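# Clamp the matching-width blank in the vise

## Task

Pick out the plain metal blank whose width equals that of the dark setting master and place it in the vise, resting on the two low loose bars between the jaws. Both bars must be left standing upright. The blank must be pressed against the fixed jaw (the end block without hoses) and also against the work stop (the short rod between the jaws). The setting master and the other blanks must not be left clearly tipped over.

## Robot and tools

ROBOT. There is one arm with a single parallel gripper. Its URDF root sits at (0, 0, 0.091) m in the scene frame and is tilted by quat_wxyz (0.961, 0.218, 0.172, -0.001). The upper arm measures 428 mm and the forearm 505 mm, with the forearm offset 150 mm sideways from the elbow axis. Steer clear of paths that bring the wrist near the base or the first joint's vertical axis, because the shoulder posture can flip and may not come back. Route around the base.

FRAME. Every position, orientation, velocity and target is given in the scene frame. Its origin is on the table top under the base, +z is up, and +y is to the left when facing along +x. Positions are in metres. Quaternions are written w first (qw, qx, qy, qz). The reported hand pose may be a few centimetres off, more so at long reach.

GRIPPER. The fingers point along the gripper's +z axis and separate along its y axis. end_effector_position is the pinch point, about 2 cm behind the fingertips. As the fingers close, the tips move roughly 10 mm further along +z, mostly while the gap is above 40 mm. Opening is on a -1 to +1 scale: +1 is fully open (0.084 m) and -1 is closed. To hold a part, keep commanding an opening clearly below grip_measured. The lower you go, the harder the squeeze, up to about 24 N per pad. A very fast close can hit hard. To leave the fingers unchanged, resend the present tool command, because 0 is a real command.

ROW FORMAT. Every motion row has 8 plain numbers: x, y, z, qw, qx, qy, qz, opening. x, y, z is an absolute goal for the pinch point and the quaternion is an absolute goal orientation, both in the scene frame. The last number is the gripper opening. Send the intended quaternion in every row, not one read back, since the reading can drift.

execute_actions(actions, cameras). actions is a list of actions. Each action is a list of 1 to 15 rows, and each row lasts one control step of 1/30 s. A short action keeps its final row for the remaining steps of its 15. An action is refused if its target lies more than 0.6 m from the gripper's position along any gripper axis at the start of that action. If the first action fails this check against the last reported state, or any action is malformed, the whole call is rejected. Each step, the controller limits the commanded pose to within 70 mm and 16 degrees of the measured one, so a single action may fall short. Check the "Hand target" line and command the remainder in the next action. An empty actions list just reports state and images. cameras selects images: omitted, null or ["all"] gives all, [] gives none. An unknown name invalidates the call.

move(target, speed, blend, opening_speed, blocking, cameras). target is one row or a list of up to 15 rows of absolute poses. Together they share a 10 s budget, and a longer path stops short. speed is in m/s, from 0.002 to 0.5, default 0.25, with turning capped at twice that in rad/s. It can be one value or one per leg. blend is in metres and rounds corners at intermediate targets; 0 stops at each. opening_speed is in opening units per second, at least 0.2. Without it the first row's opening is sent at once. A new opening in a later row is applied only after the arm stops there. blocking=false returns after about 0.5 s while the move continues, and a new move takes over from the current point. The path does not avoid obstacles, and faster moves stray further and hit harder. The result adds a "move:" line. done means at rest within 3 mm and 2 degrees of the target. Other outcomes are off_target, moving, held and fault. limits=paced means the pose was clipped, and limits=held means steps were withheld. None of these tells you whether anything is being touched.

wait(seconds): 0 to 10 s, holding the last command while any running move continues. stop(): brakes the running move, and it needs room. zoom_image(camera, region): region is [x0, y0, x1, y1] in pixels of that camera's latest image, at most 504 x 504. show_instructions(): shows the reference job sheet. clear_fault(): clears only a torque fault already reported. read_manual(section): licence texts only. finished_scene(scene): ends the current scene, numbered 1 to 2, and cannot be undone.

CAMERAS. cam_head_left, cam_head_right, cam_high, cam_low and cam_wrist are all 672x504. The "Wrist depth" line is a 7x7 grid of median depths in mm, read row by row from the top left with " / " between rows. The range is 195 to 3000 mm. "-" means no valid value, and transparent objects are not seen.

RESULTS. Each result gives the pose and velocities of the pinch point, and Joint positions in URDF order with the gripper opening in metres last. It also gives joint torques, which include gravity, carry offsets and noise, and count positive toward larger joint angles. It shows grip_measured and Tool commands. "within noise" means the arm is still. execute_actions results also list some intermediate positions.

AVOID. Do not drop parts or let go of them while moving. Avoid slams, hard hits and strong pushes. Do not let anything fall off the table or knock blocks or bars over. A blocked arm keeps pressing until you command it away. Contact torque at a joint's limit triggers a torque fault that stops the arm until clear_fault is called. The limits are: waist 55.2, shoulder 55.2, elbow 46, forearm roll 24.8, wrist pitch 15, wrist roll 16.6 N m, and held weight counts. Long loads, stretched poses or pushing at unreachable targets heat the motors. MOTOR HOT appears at 65 °C, and at 80 °C the brakes lock for 30 to 60 s or more. Brief outside tugs on held parts or loose objects can happen.

Each tool is called after "Request:" as name(argument=value, ...), one argument or row to a line, values as JSON.

Reference images:

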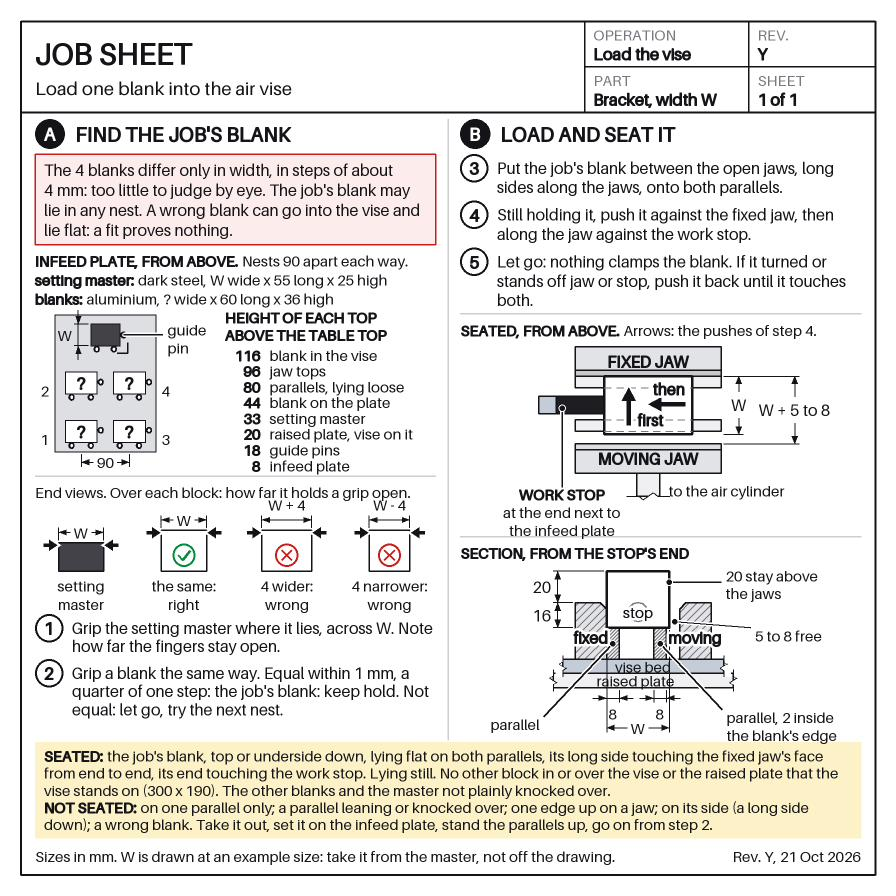

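## Session

Request:
execute_actions(
  actions=[],
  cameras=["cam_head_left","cam_head_right","cam_high"],
)

Scene clock: 0.00 s.
end_effector_position=(+0.8429, +0.1359, +0.2090) grip_measured=+1.00 end_effector_quat_wxyz=(-0.248, +0.932, +0.149, +0.220)
Joint positions: [0.306 -0.428 -1.228 -0.141 -0.111 -0.064 0.084]
Joint velocities: within noise
Joint torques (N m): no reading
Wrist depth (mm): [2442 2156 1916 1772 513 480 442 / 2244 1970 1776 1662 480 451 418 / 1985 1787 1652 1532 453 419 391 / 1861 1674 1529 446 429 398 373 / 1679 1544 1436 420 400 373 355 / 1577 1453 414 400 379 356 336 / 1483 1353 393 381 362 340 322]
Hand target: +0.8429, +0.1359, +0.2090; -0.248, +0.932, +0.149, +0.220
Tool commands: gripper/opening=+1.0
Images, in order (width x height): cam_head_left 672x504, cam_head_right 672x504, cam_high 672x504.

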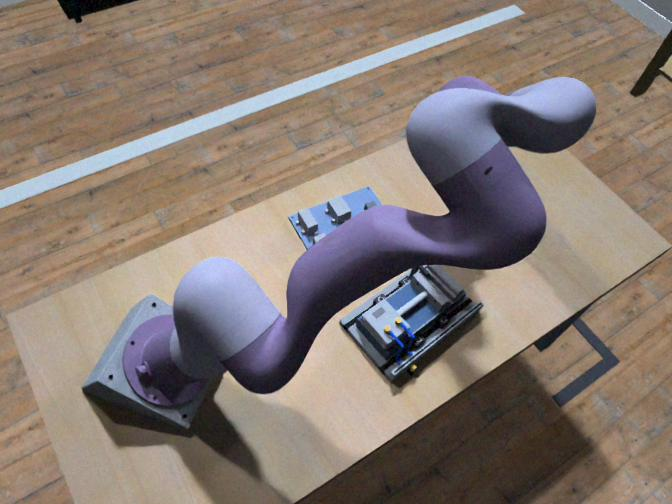

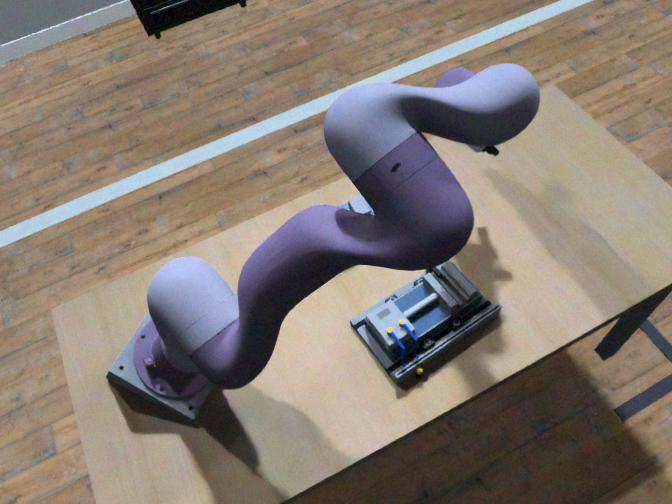

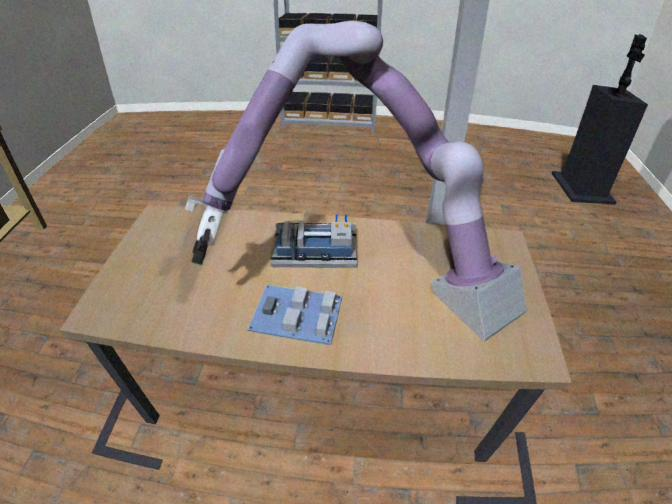

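Request:
move(
  target=[0.5,0.06,0.40,0,0.7071,0.7071,0,1],
)

Scene clock: 17.63 s.
end_effector_position=(+0.5001, +0.0600, +0.3999) grip_measured=+1.00 end_effector_quat_wxyz=(+0.000, +0.707, +0.707, +0.000)
Joint positions: [0.838 0.138 -0.796 -0.621 -1.125 -0.407 0.084]
Joint velocities: within noise
Joint torques (N m): [3.88 6.46 -25.9 0.9 0.21 0.05]
Wrist depth (mm): [531 529 530 528 532 529 529 / 531 531 531 523 521 521 528 / 531 532 533 523 522 525 532 / 533 532 532 524 525 524 532 / 536 534 534 534 523 524 534 / 535 535 535 533 534 535 534 / 536 535 534 534 533 534 534]
Hand target: +0.5000, +0.0600, +0.4000; +0.000, +0.707, +0.707, +0.000
Off the commanded pose: 0.000 m, 0 deg.
move: done

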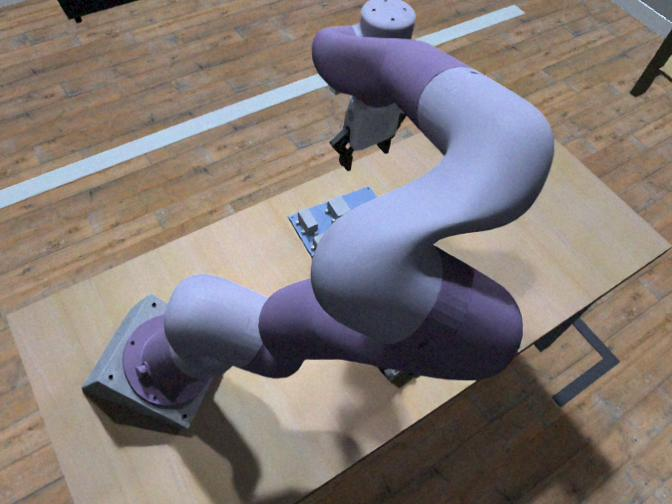

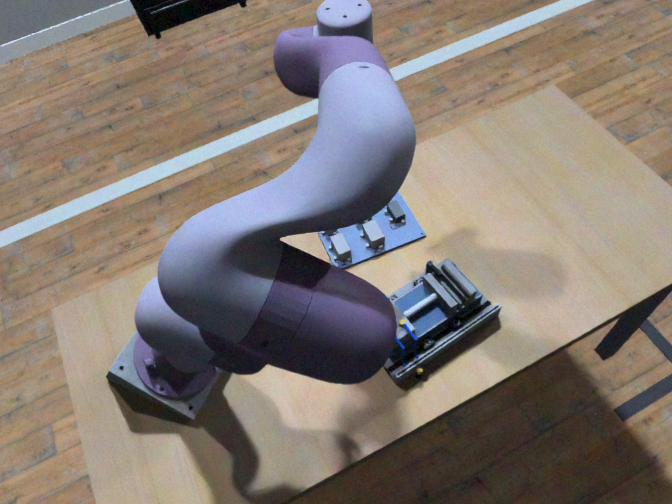

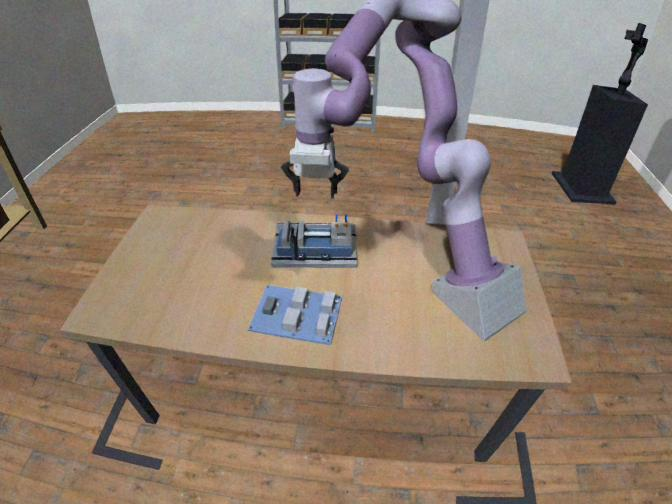

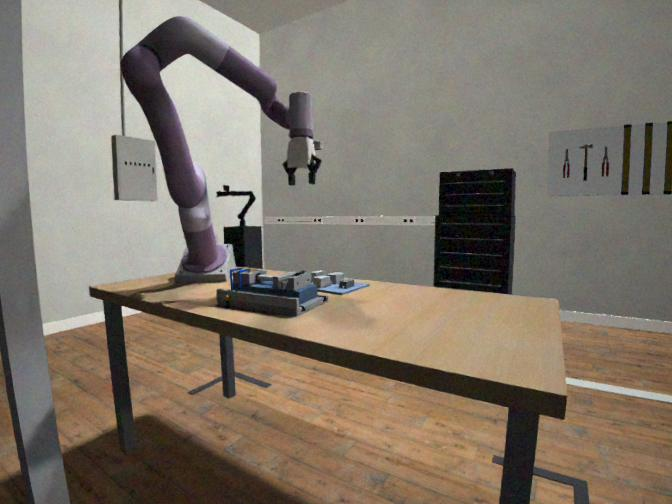

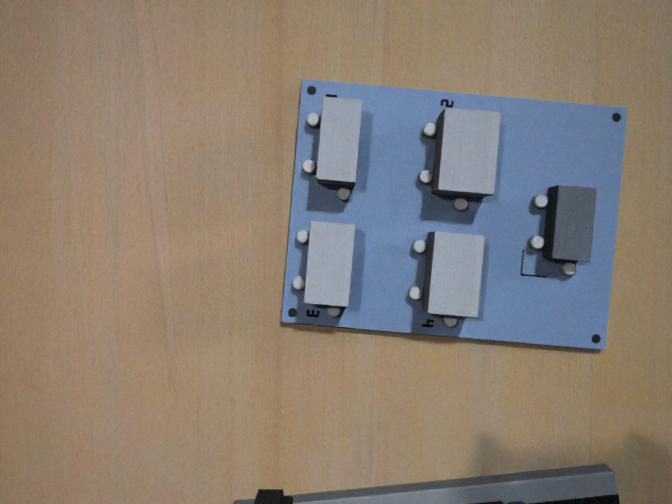

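Request:
move(
  target=[0.62,0.06,0.40,0,0.7071,0.7071,0,1],
  cameras=["cam_wrist"],
)

Request:
move(
  target=[0.62,0.06,0.25,0,0.7071,0.7071,0,1],
  cameras=["cam_wrist"],
)

Request:
zoom_image(
  camera="cam_wrist",
  region=[150, 0, 550, 400],
)

Scene clock: 49.33 s.
end_effector_position=(+0.6199, +0.0600, +0.4000) grip_measured=+1.00 end_effector_quat_wxyz=(+0.000, +0.707, +0.707, +0.000)
Joint positions: [0.689 -0.041 -1.047 -0.637 -1.111 -0.563 0.084]
Joint velocities: within noise
Joint torques (N m): [8.69 15.58 -25.62 0.65 0.24 0.04]
Wrist depth (mm): [529 531 529 528 528 529 529 / 530 531 523 521 522 529 531 / 531 529 523 525 522 531 533 / 531 532 523 523 524 530 534 / 532 533 531 524 525 531 531 / 537 537 534 536 533 537 534 / 535 537 534 537 534 534 534]
Hand target: +0.6200, +0.0600, +0.4000; +0.000, +0.707, +0.707, +0.000
Off the commanded pose: 0.000 m, 0 deg.
move: done
Images, in order (width x height): cam_wrist 672x504.

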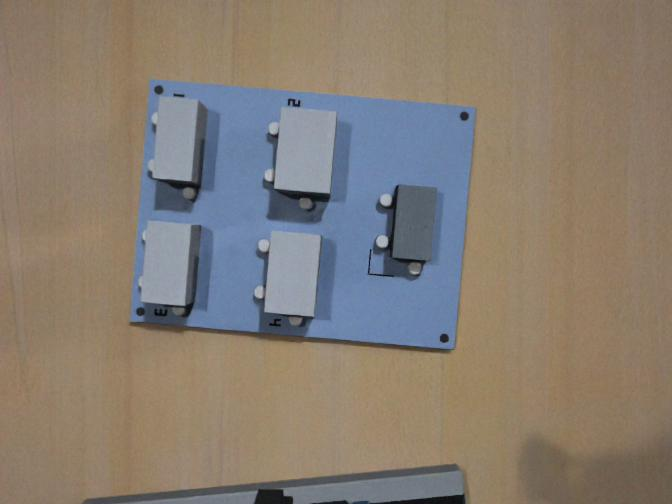

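Scene clock: 50.57 s.
end_effector_position=(+0.6201, +0.0600, +0.2502) grip_measured=+1.00 end_effector_quat_wxyz=(+0.000, +0.707, +0.707, +0.000)
Joint positions: [0.538 -0.172 -0.928 -0.784 -0.845 -0.475 0.084]
Joint velocities: within noise
Joint torques (N m): [9.46 20.62 -22.39 0.62 0.25 0.04]
Wrist depth (mm): [379 372 372 371 379 379 380 / 381 372 372 372 372 380 381 / 381 373 373 372 371 381 381 / 382 374 373 373 365 381 381 / 382 374 374 374 374 382 381 / 384 383 384 383 383 383 383 / 385 383 383 384 383 383 383]
Hand target: +0.6200, +0.0600, +0.2500; +0.000, +0.707, +0.707, +0.000
Off the commanded pose: 0.000 m, 0 deg.
move: done
Images, in order (width x height): cam_wrist 672x504.

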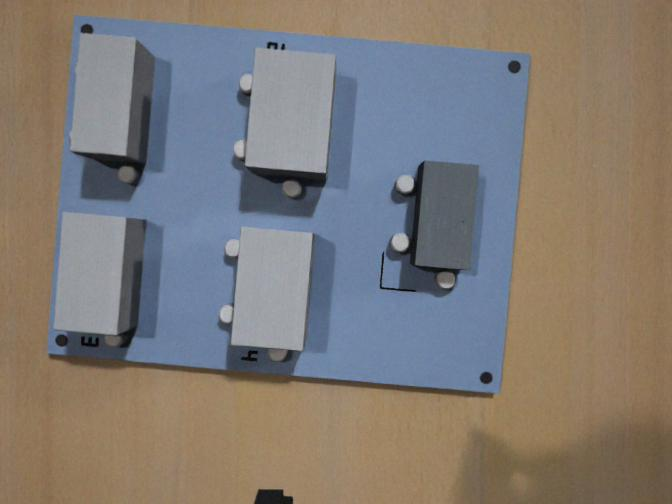

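Scaled by 1.260 from the camera's 672x504 image, which has a finer 960x720 frame.

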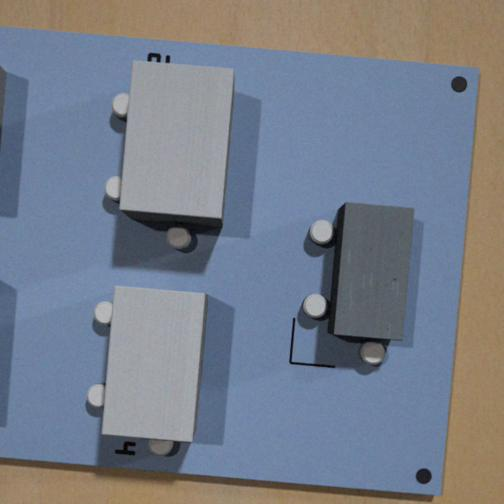

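Request:
move(
  target=[
    [0.6443,0.1422,0.12,0,0.7343,0.6788,0,1],
    [0.6443,0.1422,0.044,0,0.7343,0.6788,0,1],
  ],
  blend=0.02,
  speed=[0.25,0.15],
  cameras=["cam_wrist"],
)

Request:
move(
  target=[0.6443,0.1422,0.044,0,0.7343,0.6788,0,-1],
  opening_speed=1.0,
  cameras=["cam_wrist"],
)

Scene clock: 96.70 s.
end_effector_position=(+0.6444, +0.1422, +0.0442) grip_measured=+1.00 end_effector_quat_wxyz=(+0.000, +0.734, +0.679, +0.000)
Joint positions: [0.442 -0.635 -1.089 -1.101 -0.622 -0.079 0.084]
Joint velocities: within noise
Joint torques (N m): [14.49 30.77 -15.91 0.33 0.18 0.03]
Wrist depth (mm): [- - - - - - - / - - - - - - - / - - - - - - - / - - - - - - - / - - - - - - - / - - - - - - - / - - - - - - -]
Hand target: +0.6443, +0.1422, +0.0440; +0.000, +0.734, +0.679, +0.000
Off the commanded pose: 0.000 m, 0 deg.
move: done
Images, in order (width x height): cam_wrist 672x504.

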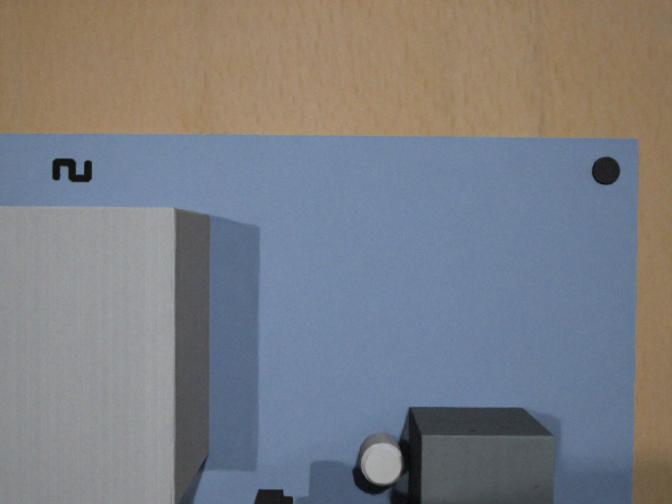

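Scene clock: 98.90 s.
end_effector_position=(+0.6442, +0.1422, +0.0440) grip_measured=-0.36 end_effector_quat_wxyz=(+0.000, +0.734, +0.679, +0.000)
Joint positions: [0.442 -0.636 -1.089 -1.102 -0.622 -0.079 0.028]
Joint velocities: within noise
Joint torques (N m): [13.51 31.16 -17.55 0.15 0.39 -0.01]
Wrist depth (mm): [- - - - - - - / - - - - - - - / - - - - - - - / - - - - - - - / - - - - - - - / - - - - - - - / - - - - - - -]
Hand target: +0.6443, +0.1422, +0.0440; +0.000, +0.734, +0.679, +0.000
Off the commanded pose: 0.000 m, 0 deg.
move: done
Images, in order (width x height): cam_wrist 672x504.

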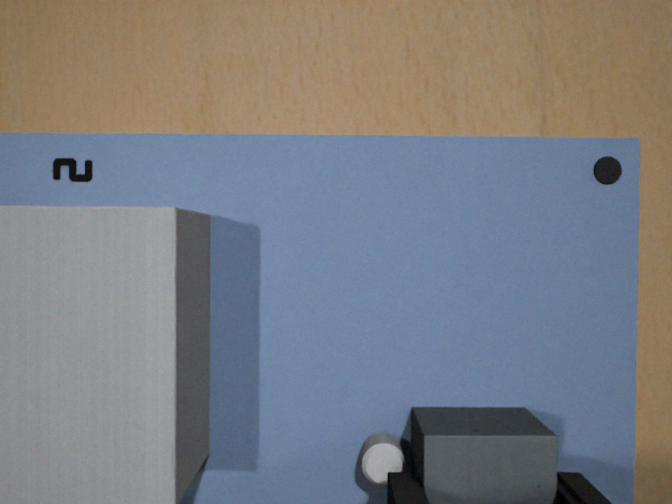

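Request:
move(
  target=[
    [0.6443,0.1422,0.044,0,0.7343,0.6788,0,1],
    [0.6443,0.1422,0.11,0,0.7343,0.6788,0,1],
    [0.4681,0.2023,0.11,0,0.7343,0.6788,0,1],
    [0.4681,0.2023,0.049,0,0.7343,0.6788,0,1],
  ],
  blend=[0,0.025,0.025,0],
  speed=[0.2,0.25,0.3,0.15],
  opening_speed=2,
  cameras=["cam_wrist"],
)

Request:
move(
  target=[0.4681,0.2023,0.049,0,0.7343,0.6788,0,-1],
  opening_speed=1.0,
  cameras=["cam_wrist"],
)

Scene clock: 119.03 s.
end_effector_position=(+0.4681, +0.2023, +0.0491) grip_measured=+1.00 end_effector_quat_wxyz=(+0.000, +0.734, +0.679, +0.000)
Joint positions: [0.664 -0.63 -0.817 -1.288 -0.588 0.404 0.084]
Joint velocities: within noise
Joint torques (N m): [12.84 25 -12.66 0.53 0.24 0.12]
Wrist depth (mm): [- - - - - - - / - - - - - - - / - - - - - - - / - - - - - - - / - - - - - - - / - - - - - - - / - - - - - - -]
Hand target: +0.4681, +0.2023, +0.0490; +0.000, +0.734, +0.679, +0.000
Off the commanded pose: 0.000 m, 0 deg.
move: done
Images, in order (width x height): cam_wrist 672x504.

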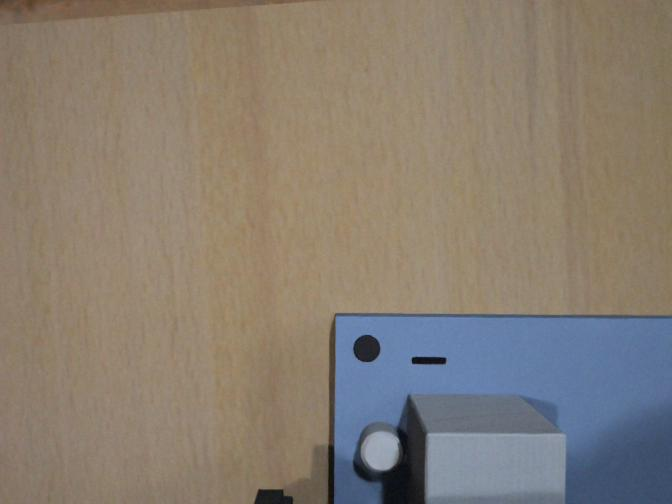

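Scene clock: 121.23 s.
end_effector_position=(+0.4681, +0.2023, +0.0490) grip_measured=-0.36 end_effector_quat_wxyz=(+0.000, +0.734, +0.679, +0.000)
Joint positions: [0.664 -0.63 -0.817 -1.289 -0.588 0.404 0.029]
Joint velocities: within noise
Joint torques (N m): [12.24 24.09 -12.77 0.36 0.17 0.08]
Wrist depth (mm): [- - - - - - - / - - - - - - - / - - - - - - - / - - - - - - - / - - - - - - - / - - - - - - - / - - - - - - -]
Hand target: +0.4681, +0.2023, +0.0490; +0.000, +0.734, +0.679, +0.000
Off the commanded pose: 0.000 m, 0 deg.
move: done
Images, in order (width x height): cam_wrist 672x504.

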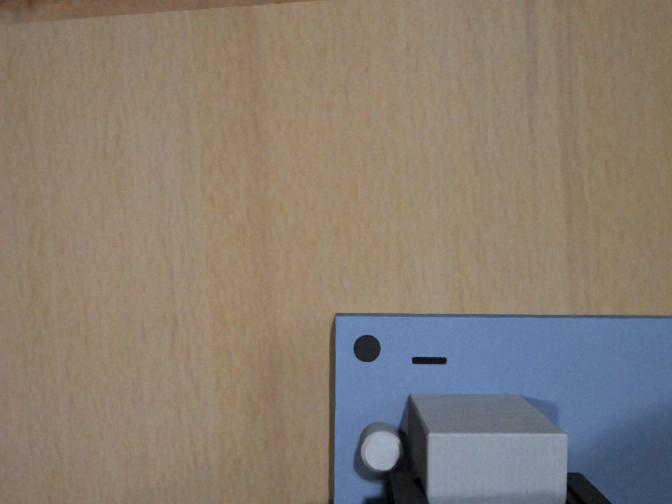

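Request:
move(
  target=[
    [0.4681,0.2023,0.16,0,0.7343,0.6788,0,-1],
    [0.53,-0.15,0.32,0,0.6737,0.7390,0,-1],
  ],
  blend=[0.05,0],
  speed=[0.2,0.3],
  cameras=["cam_wrist","cam_high"],
)

Request:
zoom_image(
  camera="cam_wrist",
  region=[168, 0, 672, 504],
)

Scene clock: 132.33 s.
end_effector_position=(+0.5300, -0.1499, +0.3199) grip_measured=-0.36 end_effector_quat_wxyz=(+0.000, +0.674, +0.739, +0.000)
Joint positions: [0.302 0.399 -0.653 -0.661 -0.946 -0.996 0.029]
Joint velocities: within noise
Joint torques (N m): [1.1 8.08 -25.88 0.79 0.19 0]
Wrist depth (mm): [450 450 450 449 451 440 441 / 451 450 451 450 448 449 449 / 451 451 452 451 450 452 450 / 453 452 431 415 431 414 450 / 453 454 356 391 392 357 452 / 454 455 357 366 366 372 453 / 455 455 344 - - 434 453]
Hand target: +0.5300, -0.1500, +0.3200; +0.000, +0.674, +0.739, +0.000
Off the commanded pose: 0.000 m, 0 deg.
move: done
Images, in order (width x height): cam_high 672x504, cam_wrist 672x504.

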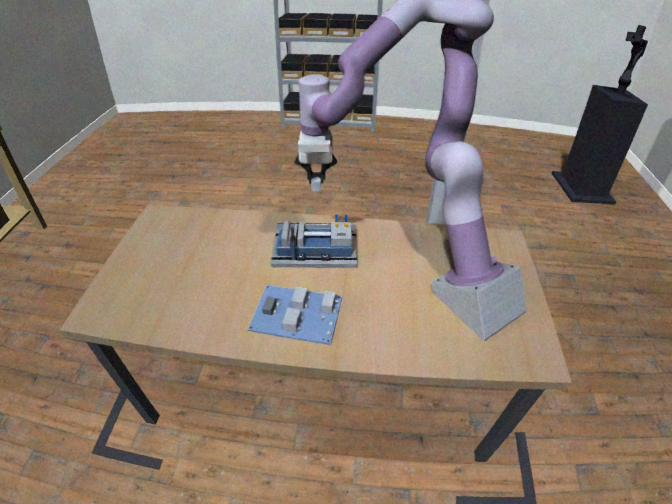

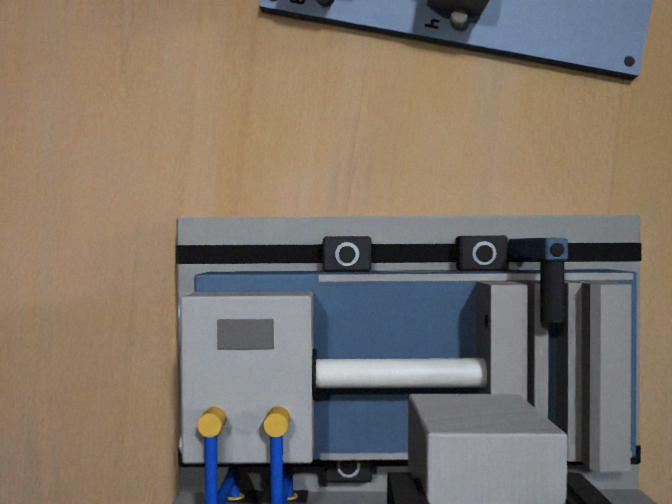

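Scaled by 1.000.

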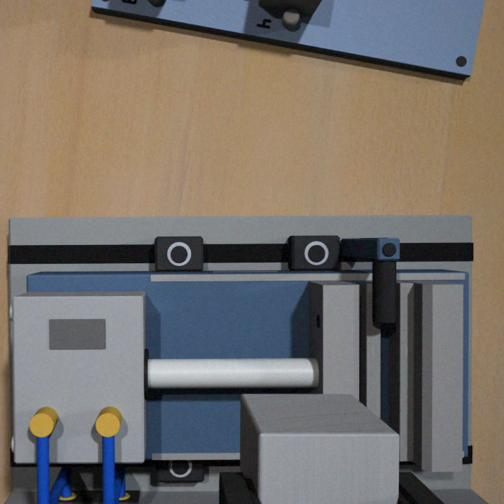

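Request:
zoom_image(
  camera="cam_wrist",
  region=[460, 220, 660, 420],
)

Scaled by 2.520 from the camera's 672x504 image, which has a finer 960x720 frame.

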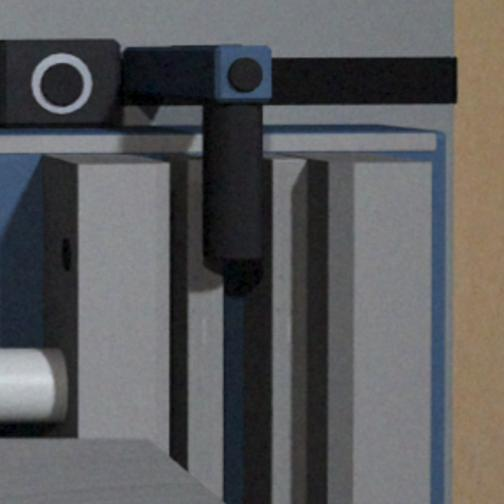

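Request:
move(
  target=[0.6181,-0.1579,0.165,0,0.6737,0.7390,0,-1],
  cameras=["cam_wrist","cam_head_right"],
)

Request:
zoom_image(
  camera="cam_wrist",
  region=[300, 200, 640, 504],
)

Scene clock: 173.10 s.
end_effector_position=(+0.6181, -0.1579, +0.1651) grip_measured=-0.36 end_effector_quat_wxyz=(+0.000, +0.674, +0.739, +0.000)
Joint positions: [0.082 -0.009 -0.792 -0.853 -0.63 -0.917 0.029]
Joint velocities: within noise
Joint torques (N m): [4.95 22.38 -20.27 0.62 0.17 0.07]
Wrist depth (mm): [295 294 295 295 294 295 294 / 295 295 296 296 295 295 295 / 276 276 276 276 275 275 295 / 237 236 236 235 235 235 296 / 237 237 237 200 204 200 296 / 214 214 214 200 216 200 297 / 215 237 237 - - - 297]
Hand target: +0.6181, -0.1579, +0.1650; +0.000, +0.674, +0.739, +0.000
Off the commanded pose: 0.000 m, 0 deg.
move: done
Images, in order (width x height): cam_head_right 672x504, cam_wrist 672x504.

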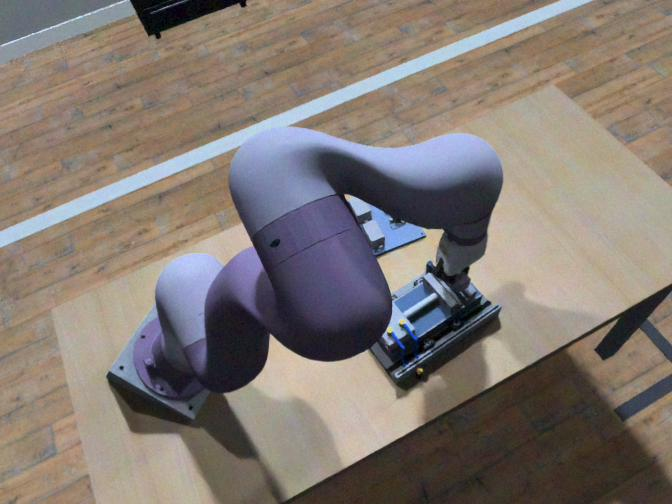

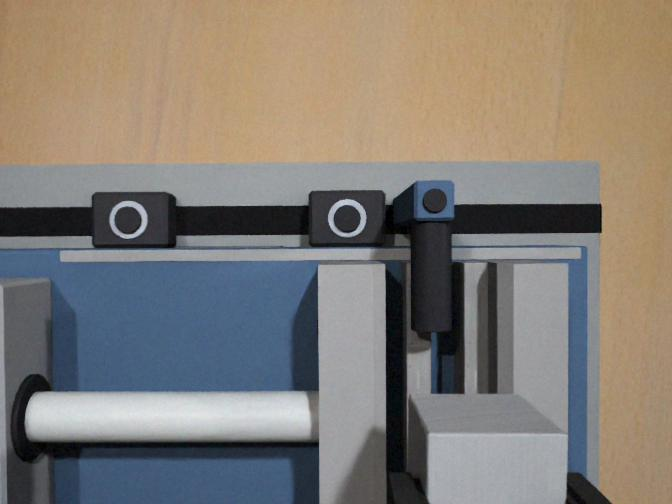

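Scaled by 1.482 from the camera's 672x504 image, which has a finer 960x720 frame.

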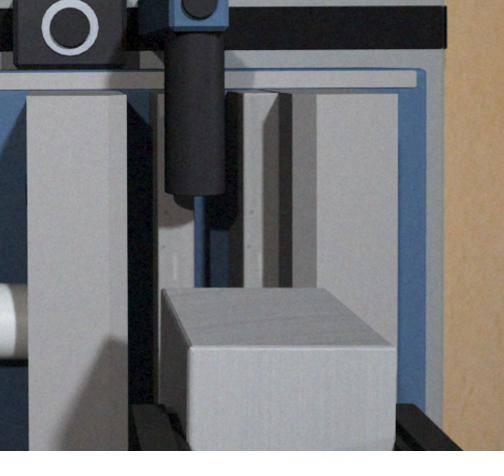

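Request:
move(
  target=[
    [0.6173,-0.1580,0.126,0,0.6737,0.7390,0,-1],
    [0.6173,-0.1580,0.1212,0,0.6737,0.7390,0,-1],
  ],
  speed=[0.1,0.02],
  blend=0.001,
  cameras=["cam_wrist"],
)

Request:
move(
  target=[0.6213,-0.1576,0.1212,0,0.6737,0.7390,0,-1],
  speed=0.02,
  cameras=["cam_wrist"],
)

Scene clock: 188.70 s.
end_effector_position=(+0.6173, -0.1580, +0.1213) grip_measured=-0.36 end_effector_quat_wxyz=(+0.000, +0.674, +0.739, +0.000)
Joint positions: [0.041 -0.088 -0.793 -0.949 -0.56 -0.837 0.029]
Joint velocities: within noise
Joint torques (N m): [6.36 24.5 -18.11 0.7 0.14 0.03]
Wrist depth (mm): [251 252 251 251 251 251 251 / 252 251 251 252 251 251 251 / 232 232 232 232 251 231 231 / 217 230 232 - - 231 251 / - - - - - - - / - - - - - - - / - - - - - - 254]
Hand target: +0.6173, -0.1580, +0.1212; +0.000, +0.674, +0.739, +0.000
Off the commanded pose: 0.000 m, 0 deg.
move: done
Images, in order (width x height): cam_wrist 672x504.

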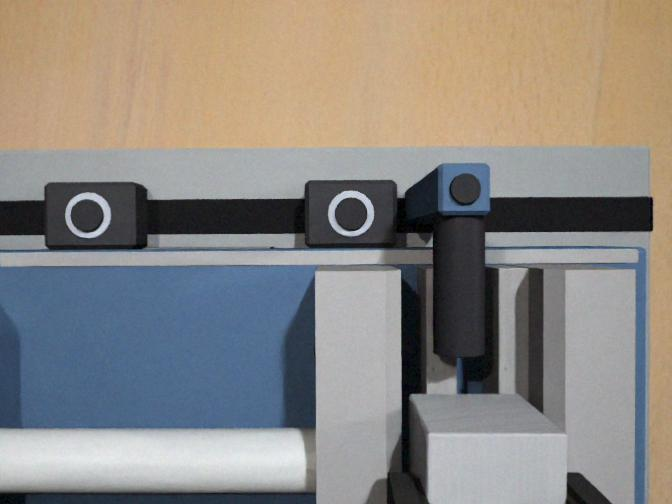

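Scene clock: 189.43 s.
end_effector_position=(+0.6204, -0.1578, +0.1212) grip_measured=-0.36 end_effector_quat_wxyz=(+0.000, +0.674, +0.739, -0.001) end_effector_velocity=(+0.002, +0.000, -0.001) end_effector_angular_velocity=(+0.002, -0.002, +0.005)
Joint positions: [0.042 -0.095 -0.801 -0.944 -0.564 -0.841 0.029]
Joint velocities: [-0.001 -0.004 -0.004 -0.001 0.003 -0.005 0]
Joint torques (N m): [4.07 19.45 -24.24 -0.64 4.31 0.11]
Wrist depth (mm): [252 251 251 251 250 250 250 / 252 252 251 251 251 251 251 / 232 232 232 231 232 231 231 / 216 232 232 - - 231 231 / - - - - - - 251 / - - - - - - 252 / - - - - - - 252]
Hand target: +0.6213, -0.1576, +0.1212; +0.000, +0.674, +0.739, +0.000
Off the commanded pose: 0.001 m, 0 deg.
move: done
Images, in order (width x height): cam_wrist 672x504.

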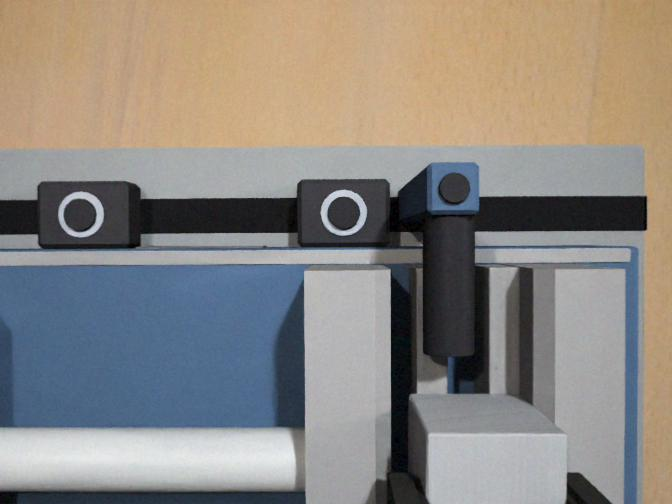

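Request:
move(
  target=[0.6198,-0.1445,0.1212,0,0.6737,0.7390,0,-1],
  speed=0.02,
  cameras=["cam_wrist"],
)

Request:
zoom_image(
  camera="cam_wrist",
  region=[300, 250, 640, 504],
)

Scene clock: 198.73 s.
end_effector_position=(+0.6193, -0.1452, +0.1212) grip_measured=-0.35 end_effector_quat_wxyz=(+0.000, +0.674, +0.739, -0.002)
Joint positions: [0.066 -0.104 -0.799 -0.957 -0.571 -0.805 0.029]
Joint velocities: within noise
Joint torques (N m): [11.38 18.81 -23.32 0.48 8.38 0.24]
Wrist depth (mm): [251 251 250 250 250 250 249 / 251 251 251 251 251 250 250 / 252 252 251 251 251 231 250 / 217 232 232 216 - 231 231 / - - - - - - 251 / - - - - - - 252 / - - - - - - 252]
Hand target: +0.6198, -0.1445, +0.1212; +0.000, +0.674, +0.739, +0.000
Off the commanded pose: 0.001 m, 0 deg.
move: done
Images, in order (width x height): cam_wrist 672x504.

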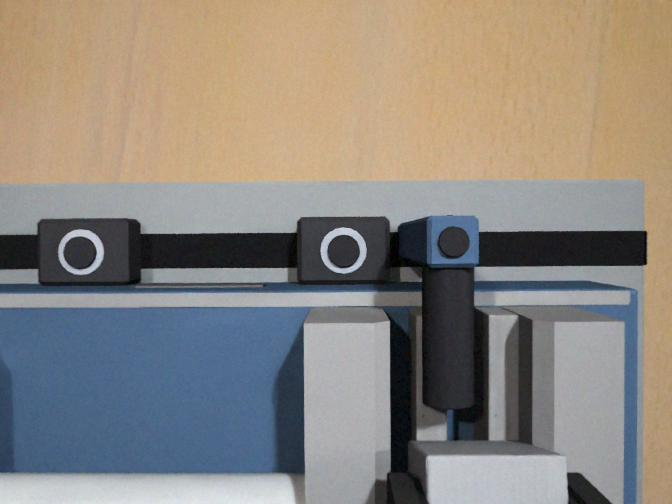

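Scaled by 1.482 from the camera's 672x504 image, which has a finer 960x720 frame.

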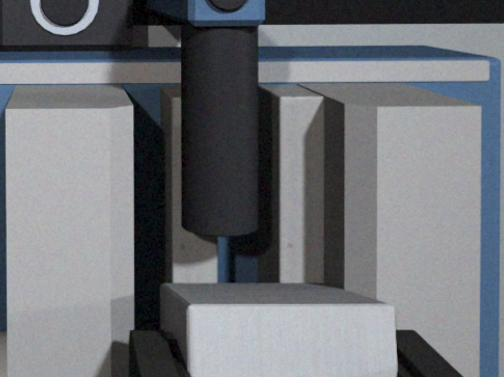

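Request:
move(
  target=[0.6193,-0.1452,0.1212,0,0.6737,0.7390,0,-0.1],
  opening_speed=0.3,
  cameras=["cam_wrist"],
)

Request:
zoom_image(
  camera="cam_wrist",
  region=[300, 250, 640, 504],
)

Scene clock: 230.80 s.
end_effector_position=(+0.6193, -0.1452, +0.1212) grip_measured=-0.11 end_effector_quat_wxyz=(+0.000, +0.674, +0.739, +0.000)
Joint positions: [0.065 -0.103 -0.798 -0.957 -0.567 -0.806 0.039]
Joint velocities: within noise
Joint torques (N m): [6.15 24.71 -17.69 0.66 0.17 0.04]
Wrist depth (mm): [251 251 251 251 250 251 251 / 252 252 251 251 252 251 250 / 251 252 252 252 251 232 251 / 216 232 232 216 232 232 232 / - - - - - - 252 / - - - - - - 252 / - - - - - - 253]
Hand target: +0.6193, -0.1452, +0.1212; +0.000, +0.674, +0.739, +0.000
Off the commanded pose: 0.000 m, 0 deg.
move: done
Images, in order (width x height): cam_wrist 672x504.

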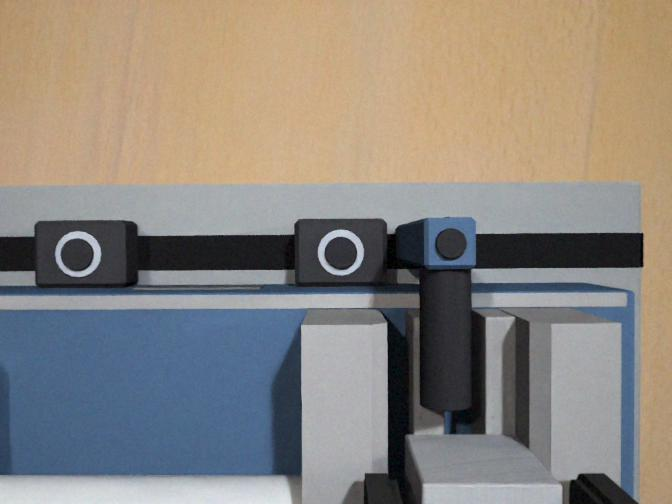

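Scaled by 1.482 from the camera's 672x504 image, which has a finer 960x720 frame.

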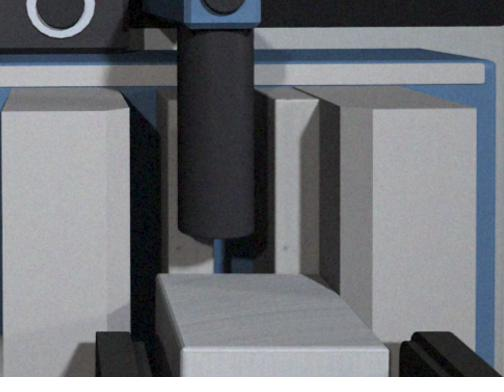

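Request:
move(
  target=[0.6193,-0.1452,0.1212,0,0.6737,0.7390,0,-1],
  opening_speed=0.8,
  cameras=[],
)

Request:
move(
  target=[0.6180,-0.1336,0.1217,0,0.6737,0.7390,0,-1],
  speed=0.02,
  cameras=["cam_wrist"],
)

Request:
zoom_image(
  camera="cam_wrist",
  region=[300, 250, 640, 504],
)

Scene clock: 245.63 s.
end_effector_position=(+0.6191, -0.1453, +0.1211) grip_measured=-0.36 end_effector_quat_wxyz=(+0.000, +0.674, +0.739, +0.000)
Joint positions: [0.065 -0.103 -0.797 -0.957 -0.567 -0.806 0.029]
Joint velocities: within noise
Joint torques (N m): [6.87 24.09 -24.72 -0.13 3.23 0.16]
Wrist depth (mm): [251 251 251 251 250 250 250 / 252 252 251 251 251 250 250 / 252 251 251 251 251 231 251 / 216 232 232 216 - 231 231 / - - - - - - 252 / - - - - - - 252 / - - - - - - 252]
Hand target: +0.6193, -0.1452, +0.1212; +0.000, +0.674, +0.739, +0.000
Off the commanded pose: 0.000 m, 0 deg.
move: done
No camera images: "cameras" was empty.

Scene clock: 246.57 s.
end_effector_position=(+0.6180, -0.1342, +0.1219) grip_measured=-0.36 end_effector_quat_wxyz=(+0.000, +0.674, +0.739, -0.001)
Joint positions: [0.087 -0.11 -0.795 -0.966 -0.574 -0.776 0.029]
Joint velocities: within noise
Joint torques (N m): [12.18 22.14 -22.43 0.85 6.48 0.41]
Wrist depth (mm): [252 251 251 251 251 251 251 / 252 252 252 251 252 251 251 / 253 252 252 252 252 252 251 / 233 233 233 218 232 232 232 / 217 229 233 217 - 232 232 / - - - - - - 252 / - - - - - - 253]
Hand target: +0.6180, -0.1336, +0.1217; +0.000, +0.674, +0.739, +0.000
Off the commanded pose: 0.001 m, 0 deg.
move: done
Images, in order (width x height): cam_wrist 672x504.

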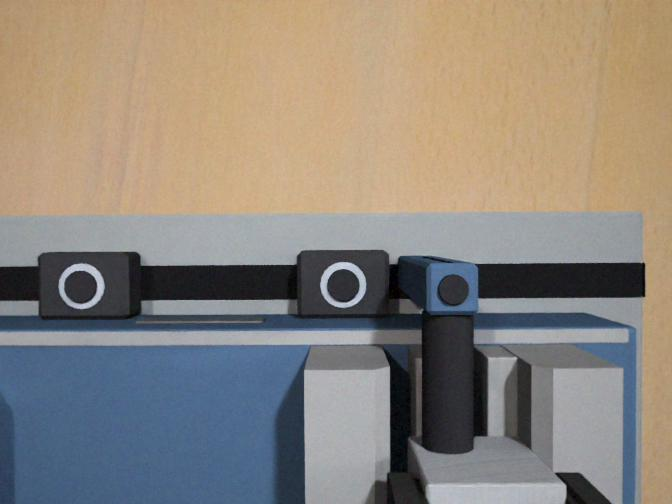

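Scaled by 1.482 from the camera's 672x504 image, which has a finer 960x720 frame.

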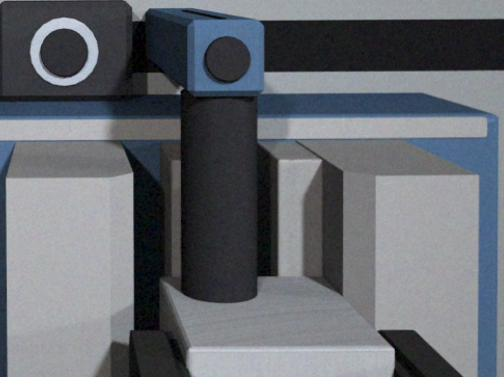

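Request:
move(
  target=[
    [0.6180,-0.1336,0.1210,0,0.6737,0.7390,0,-1],
    [0.6187,-0.1335,0.1210,0,0.6737,0.7390,0,-1],
  ],
  speed=0.02,
  blend=0.001,
  cameras=[],
)

Request:
move(
  target=[0.6187,-0.1335,0.1210,0,0.6737,0.7390,0,-0.05],
  opening_speed=0.4,
  cameras=["cam_wrist"],
)

Request:
zoom_image(
  camera="cam_wrist",
  region=[300, 250, 640, 504],
)

Scene clock: 258.70 s.
end_effector_position=(+0.6180, -0.1336, +0.1208) grip_measured=-0.36 end_effector_quat_wxyz=(+0.000, +0.674, +0.739, -0.001)
Joint positions: [0.087 -0.113 -0.796 -0.966 -0.573 -0.775 0.029]
Joint velocities: within noise
Joint torques (N m): [11.11 17.43 -21.81 0.37 7.63 0.25]
Wrist depth (mm): [251 250 250 250 250 250 250 / 252 251 251 251 251 250 250 / 252 251 252 251 251 251 250 / 232 232 232 231 231 231 231 / 216 232 232 216 - 231 231 / - - - - - - 252 / - - - - - - 252]
Hand target: +0.6187, -0.1335, +0.1210; +0.000, +0.674, +0.739, +0.000
Off the commanded pose: 0.001 m, 0 deg.
move: done; blend cut to 0.0004 m at target 1
No camera images: "cameras" was empty.

Scene clock: 261.33 s.
end_effector_position=(+0.6187, -0.1335, +0.1210) grip_measured=-0.06 end_effector_quat_wxyz=(+0.000, +0.674, +0.739, +0.000)
Joint positions: [0.086 -0.113 -0.797 -0.967 -0.572 -0.775 0.041]
Joint velocities: within noise
Joint torques (N m): [7.29 23.95 -17.4 0.38 0.2 0.08]
Wrist depth (mm): [251 251 251 251 250 250 250 / 251 251 251 251 251 251 251 / 252 251 252 251 251 251 251 / 232 232 232 232 232 232 232 / 216 232 232 216 - 232 232 / - - - - - - 252 / - - - - - - 253]
Hand target: +0.6187, -0.1335, +0.1210; +0.000, +0.674, +0.739, +0.000
Off the commanded pose: 0.000 m, 0 deg.
move: done
Images, in order (width x height): cam_wrist 672x504.

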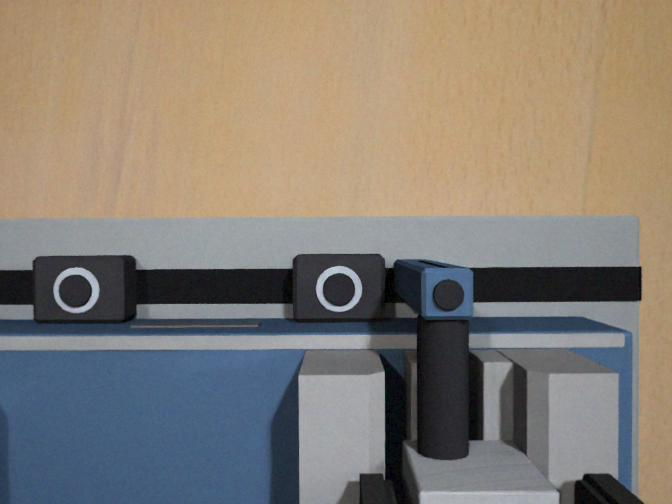

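Scaled by 1.482 from the camera's 672x504 image, which has a finer 960x720 frame.

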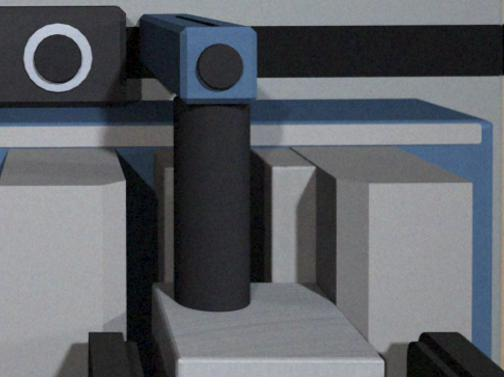

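Request:
move(
  target=[
    [0.6187,-0.1335,0.20,0,0.6737,0.7390,0,-0.05],
    [0.640,-0.23,0.28,0,0.6737,0.7390,0,-0.05],
  ],
  speed=[0.12,0.25],
  blend=0.03,
  cameras=["cam_wrist","cam_high"],
)

Request:
zoom_image(
  camera="cam_wrist",
  region=[240, 120, 480, 360],
)

Scene clock: 268.43 s.
end_effector_position=(+0.6399, -0.2299, +0.2799) grip_measured=-0.06 end_effector_quat_wxyz=(+0.000, +0.674, +0.739, +0.000)
Joint positions: [0.051 0.169 -0.899 -0.632 -0.826 -1.235 0.041]
Joint velocities: within noise
Joint torques (N m): [2.88 19.61 -24.57 0.58 0.16 0.04]
Wrist depth (mm): [410 411 410 409 409 408 407 / 391 375 390 314 349 409 410 / 314 350 351 313 314 410 408 / 316 351 351 315 315 410 411 / 354 377 392 376 392 412 412 / 414 414 411 414 413 412 412 / 414 414 413 413 412 412 411]
Hand target: +0.6400, -0.2300, +0.2800; +0.000, +0.674, +0.739, +0.000
Off the commanded pose: 0.000 m, 0 deg.
move: done
Images, in order (width x height): cam_high 672x504, cam_wrist 672x504.

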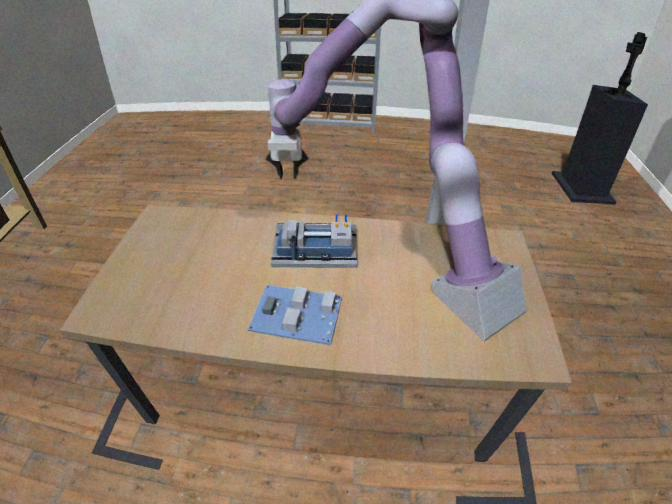

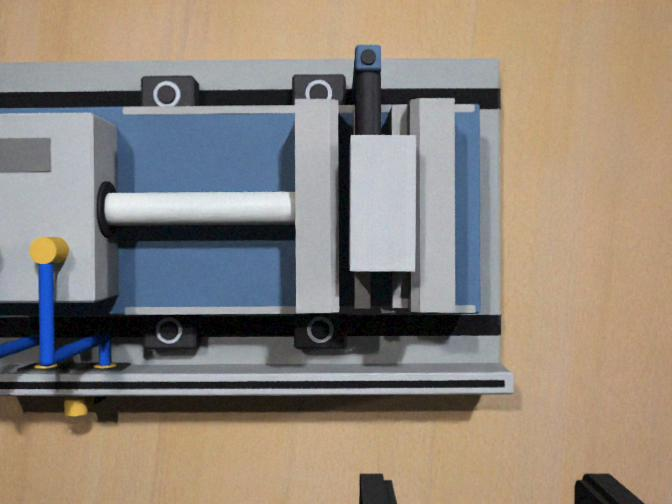

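Scaled by 2.100 from the camera's 672x504 image, which has a finer 960x720 frame.

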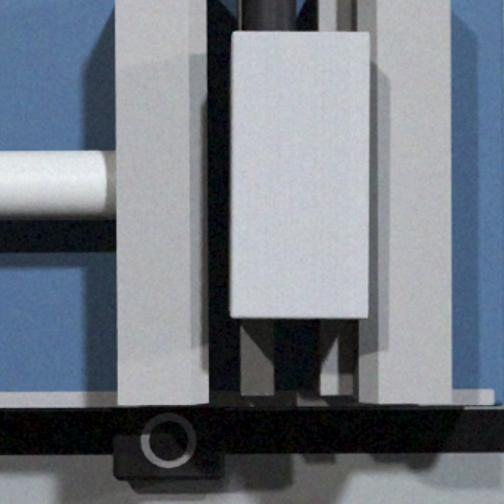

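Request:
move(
  target=[
    [0.6204,-0.1595,0.16,0,0.6737,0.7390,0,-0.05],
    [0.6204,-0.1595,0.121,0,0.6737,0.7390,0,-0.05],
    [0.6279,-0.1588,0.121,0,0.6737,0.7390,0,-0.05],
  ],
  speed=[0.25,0.1,0.015],
  cameras=["cam_wrist"],
)

Scene clock: 300.90 s.
end_effector_position=(+0.6270, -0.1589, +0.1208) grip_measured=-0.06 end_effector_quat_wxyz=(+0.000, +0.674, +0.739, -0.001) end_effector_velocity=(+0.001, +0.000, +0.000) end_effector_angular_velocity=(+0.000, +0.001, +0.001)
Joint positions: [0.04 -0.105 -0.818 -0.936 -0.566 -0.853 0.042]
Joint velocities: [0 -0.002 -0.002 0.002 0 -0.002 0.001]
Joint torques (N m): [6.49 25.75 -23.09 0.17 2.35 0.09]
Wrist depth (mm): [251 250 251 251 249 249 249 / 251 251 251 251 250 250 250 / 231 231 232 231 231 231 250 / 216 232 232 - - 231 251 / - - - - - - 251 / - - - - - - 251 / - - - - - - 252]
Hand target: +0.6279, -0.1588, +0.1210; +0.000, +0.674, +0.739, +0.000
Off the commanded pose: 0.001 m, 0 deg.
move: done
Images, in order (width x height): cam_wrist 672x504.

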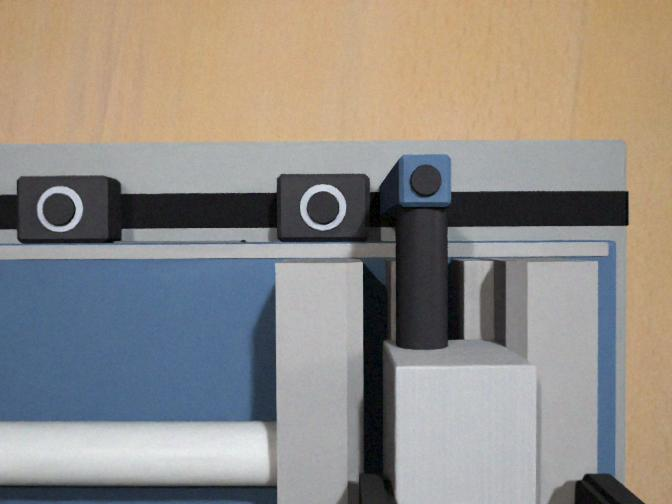

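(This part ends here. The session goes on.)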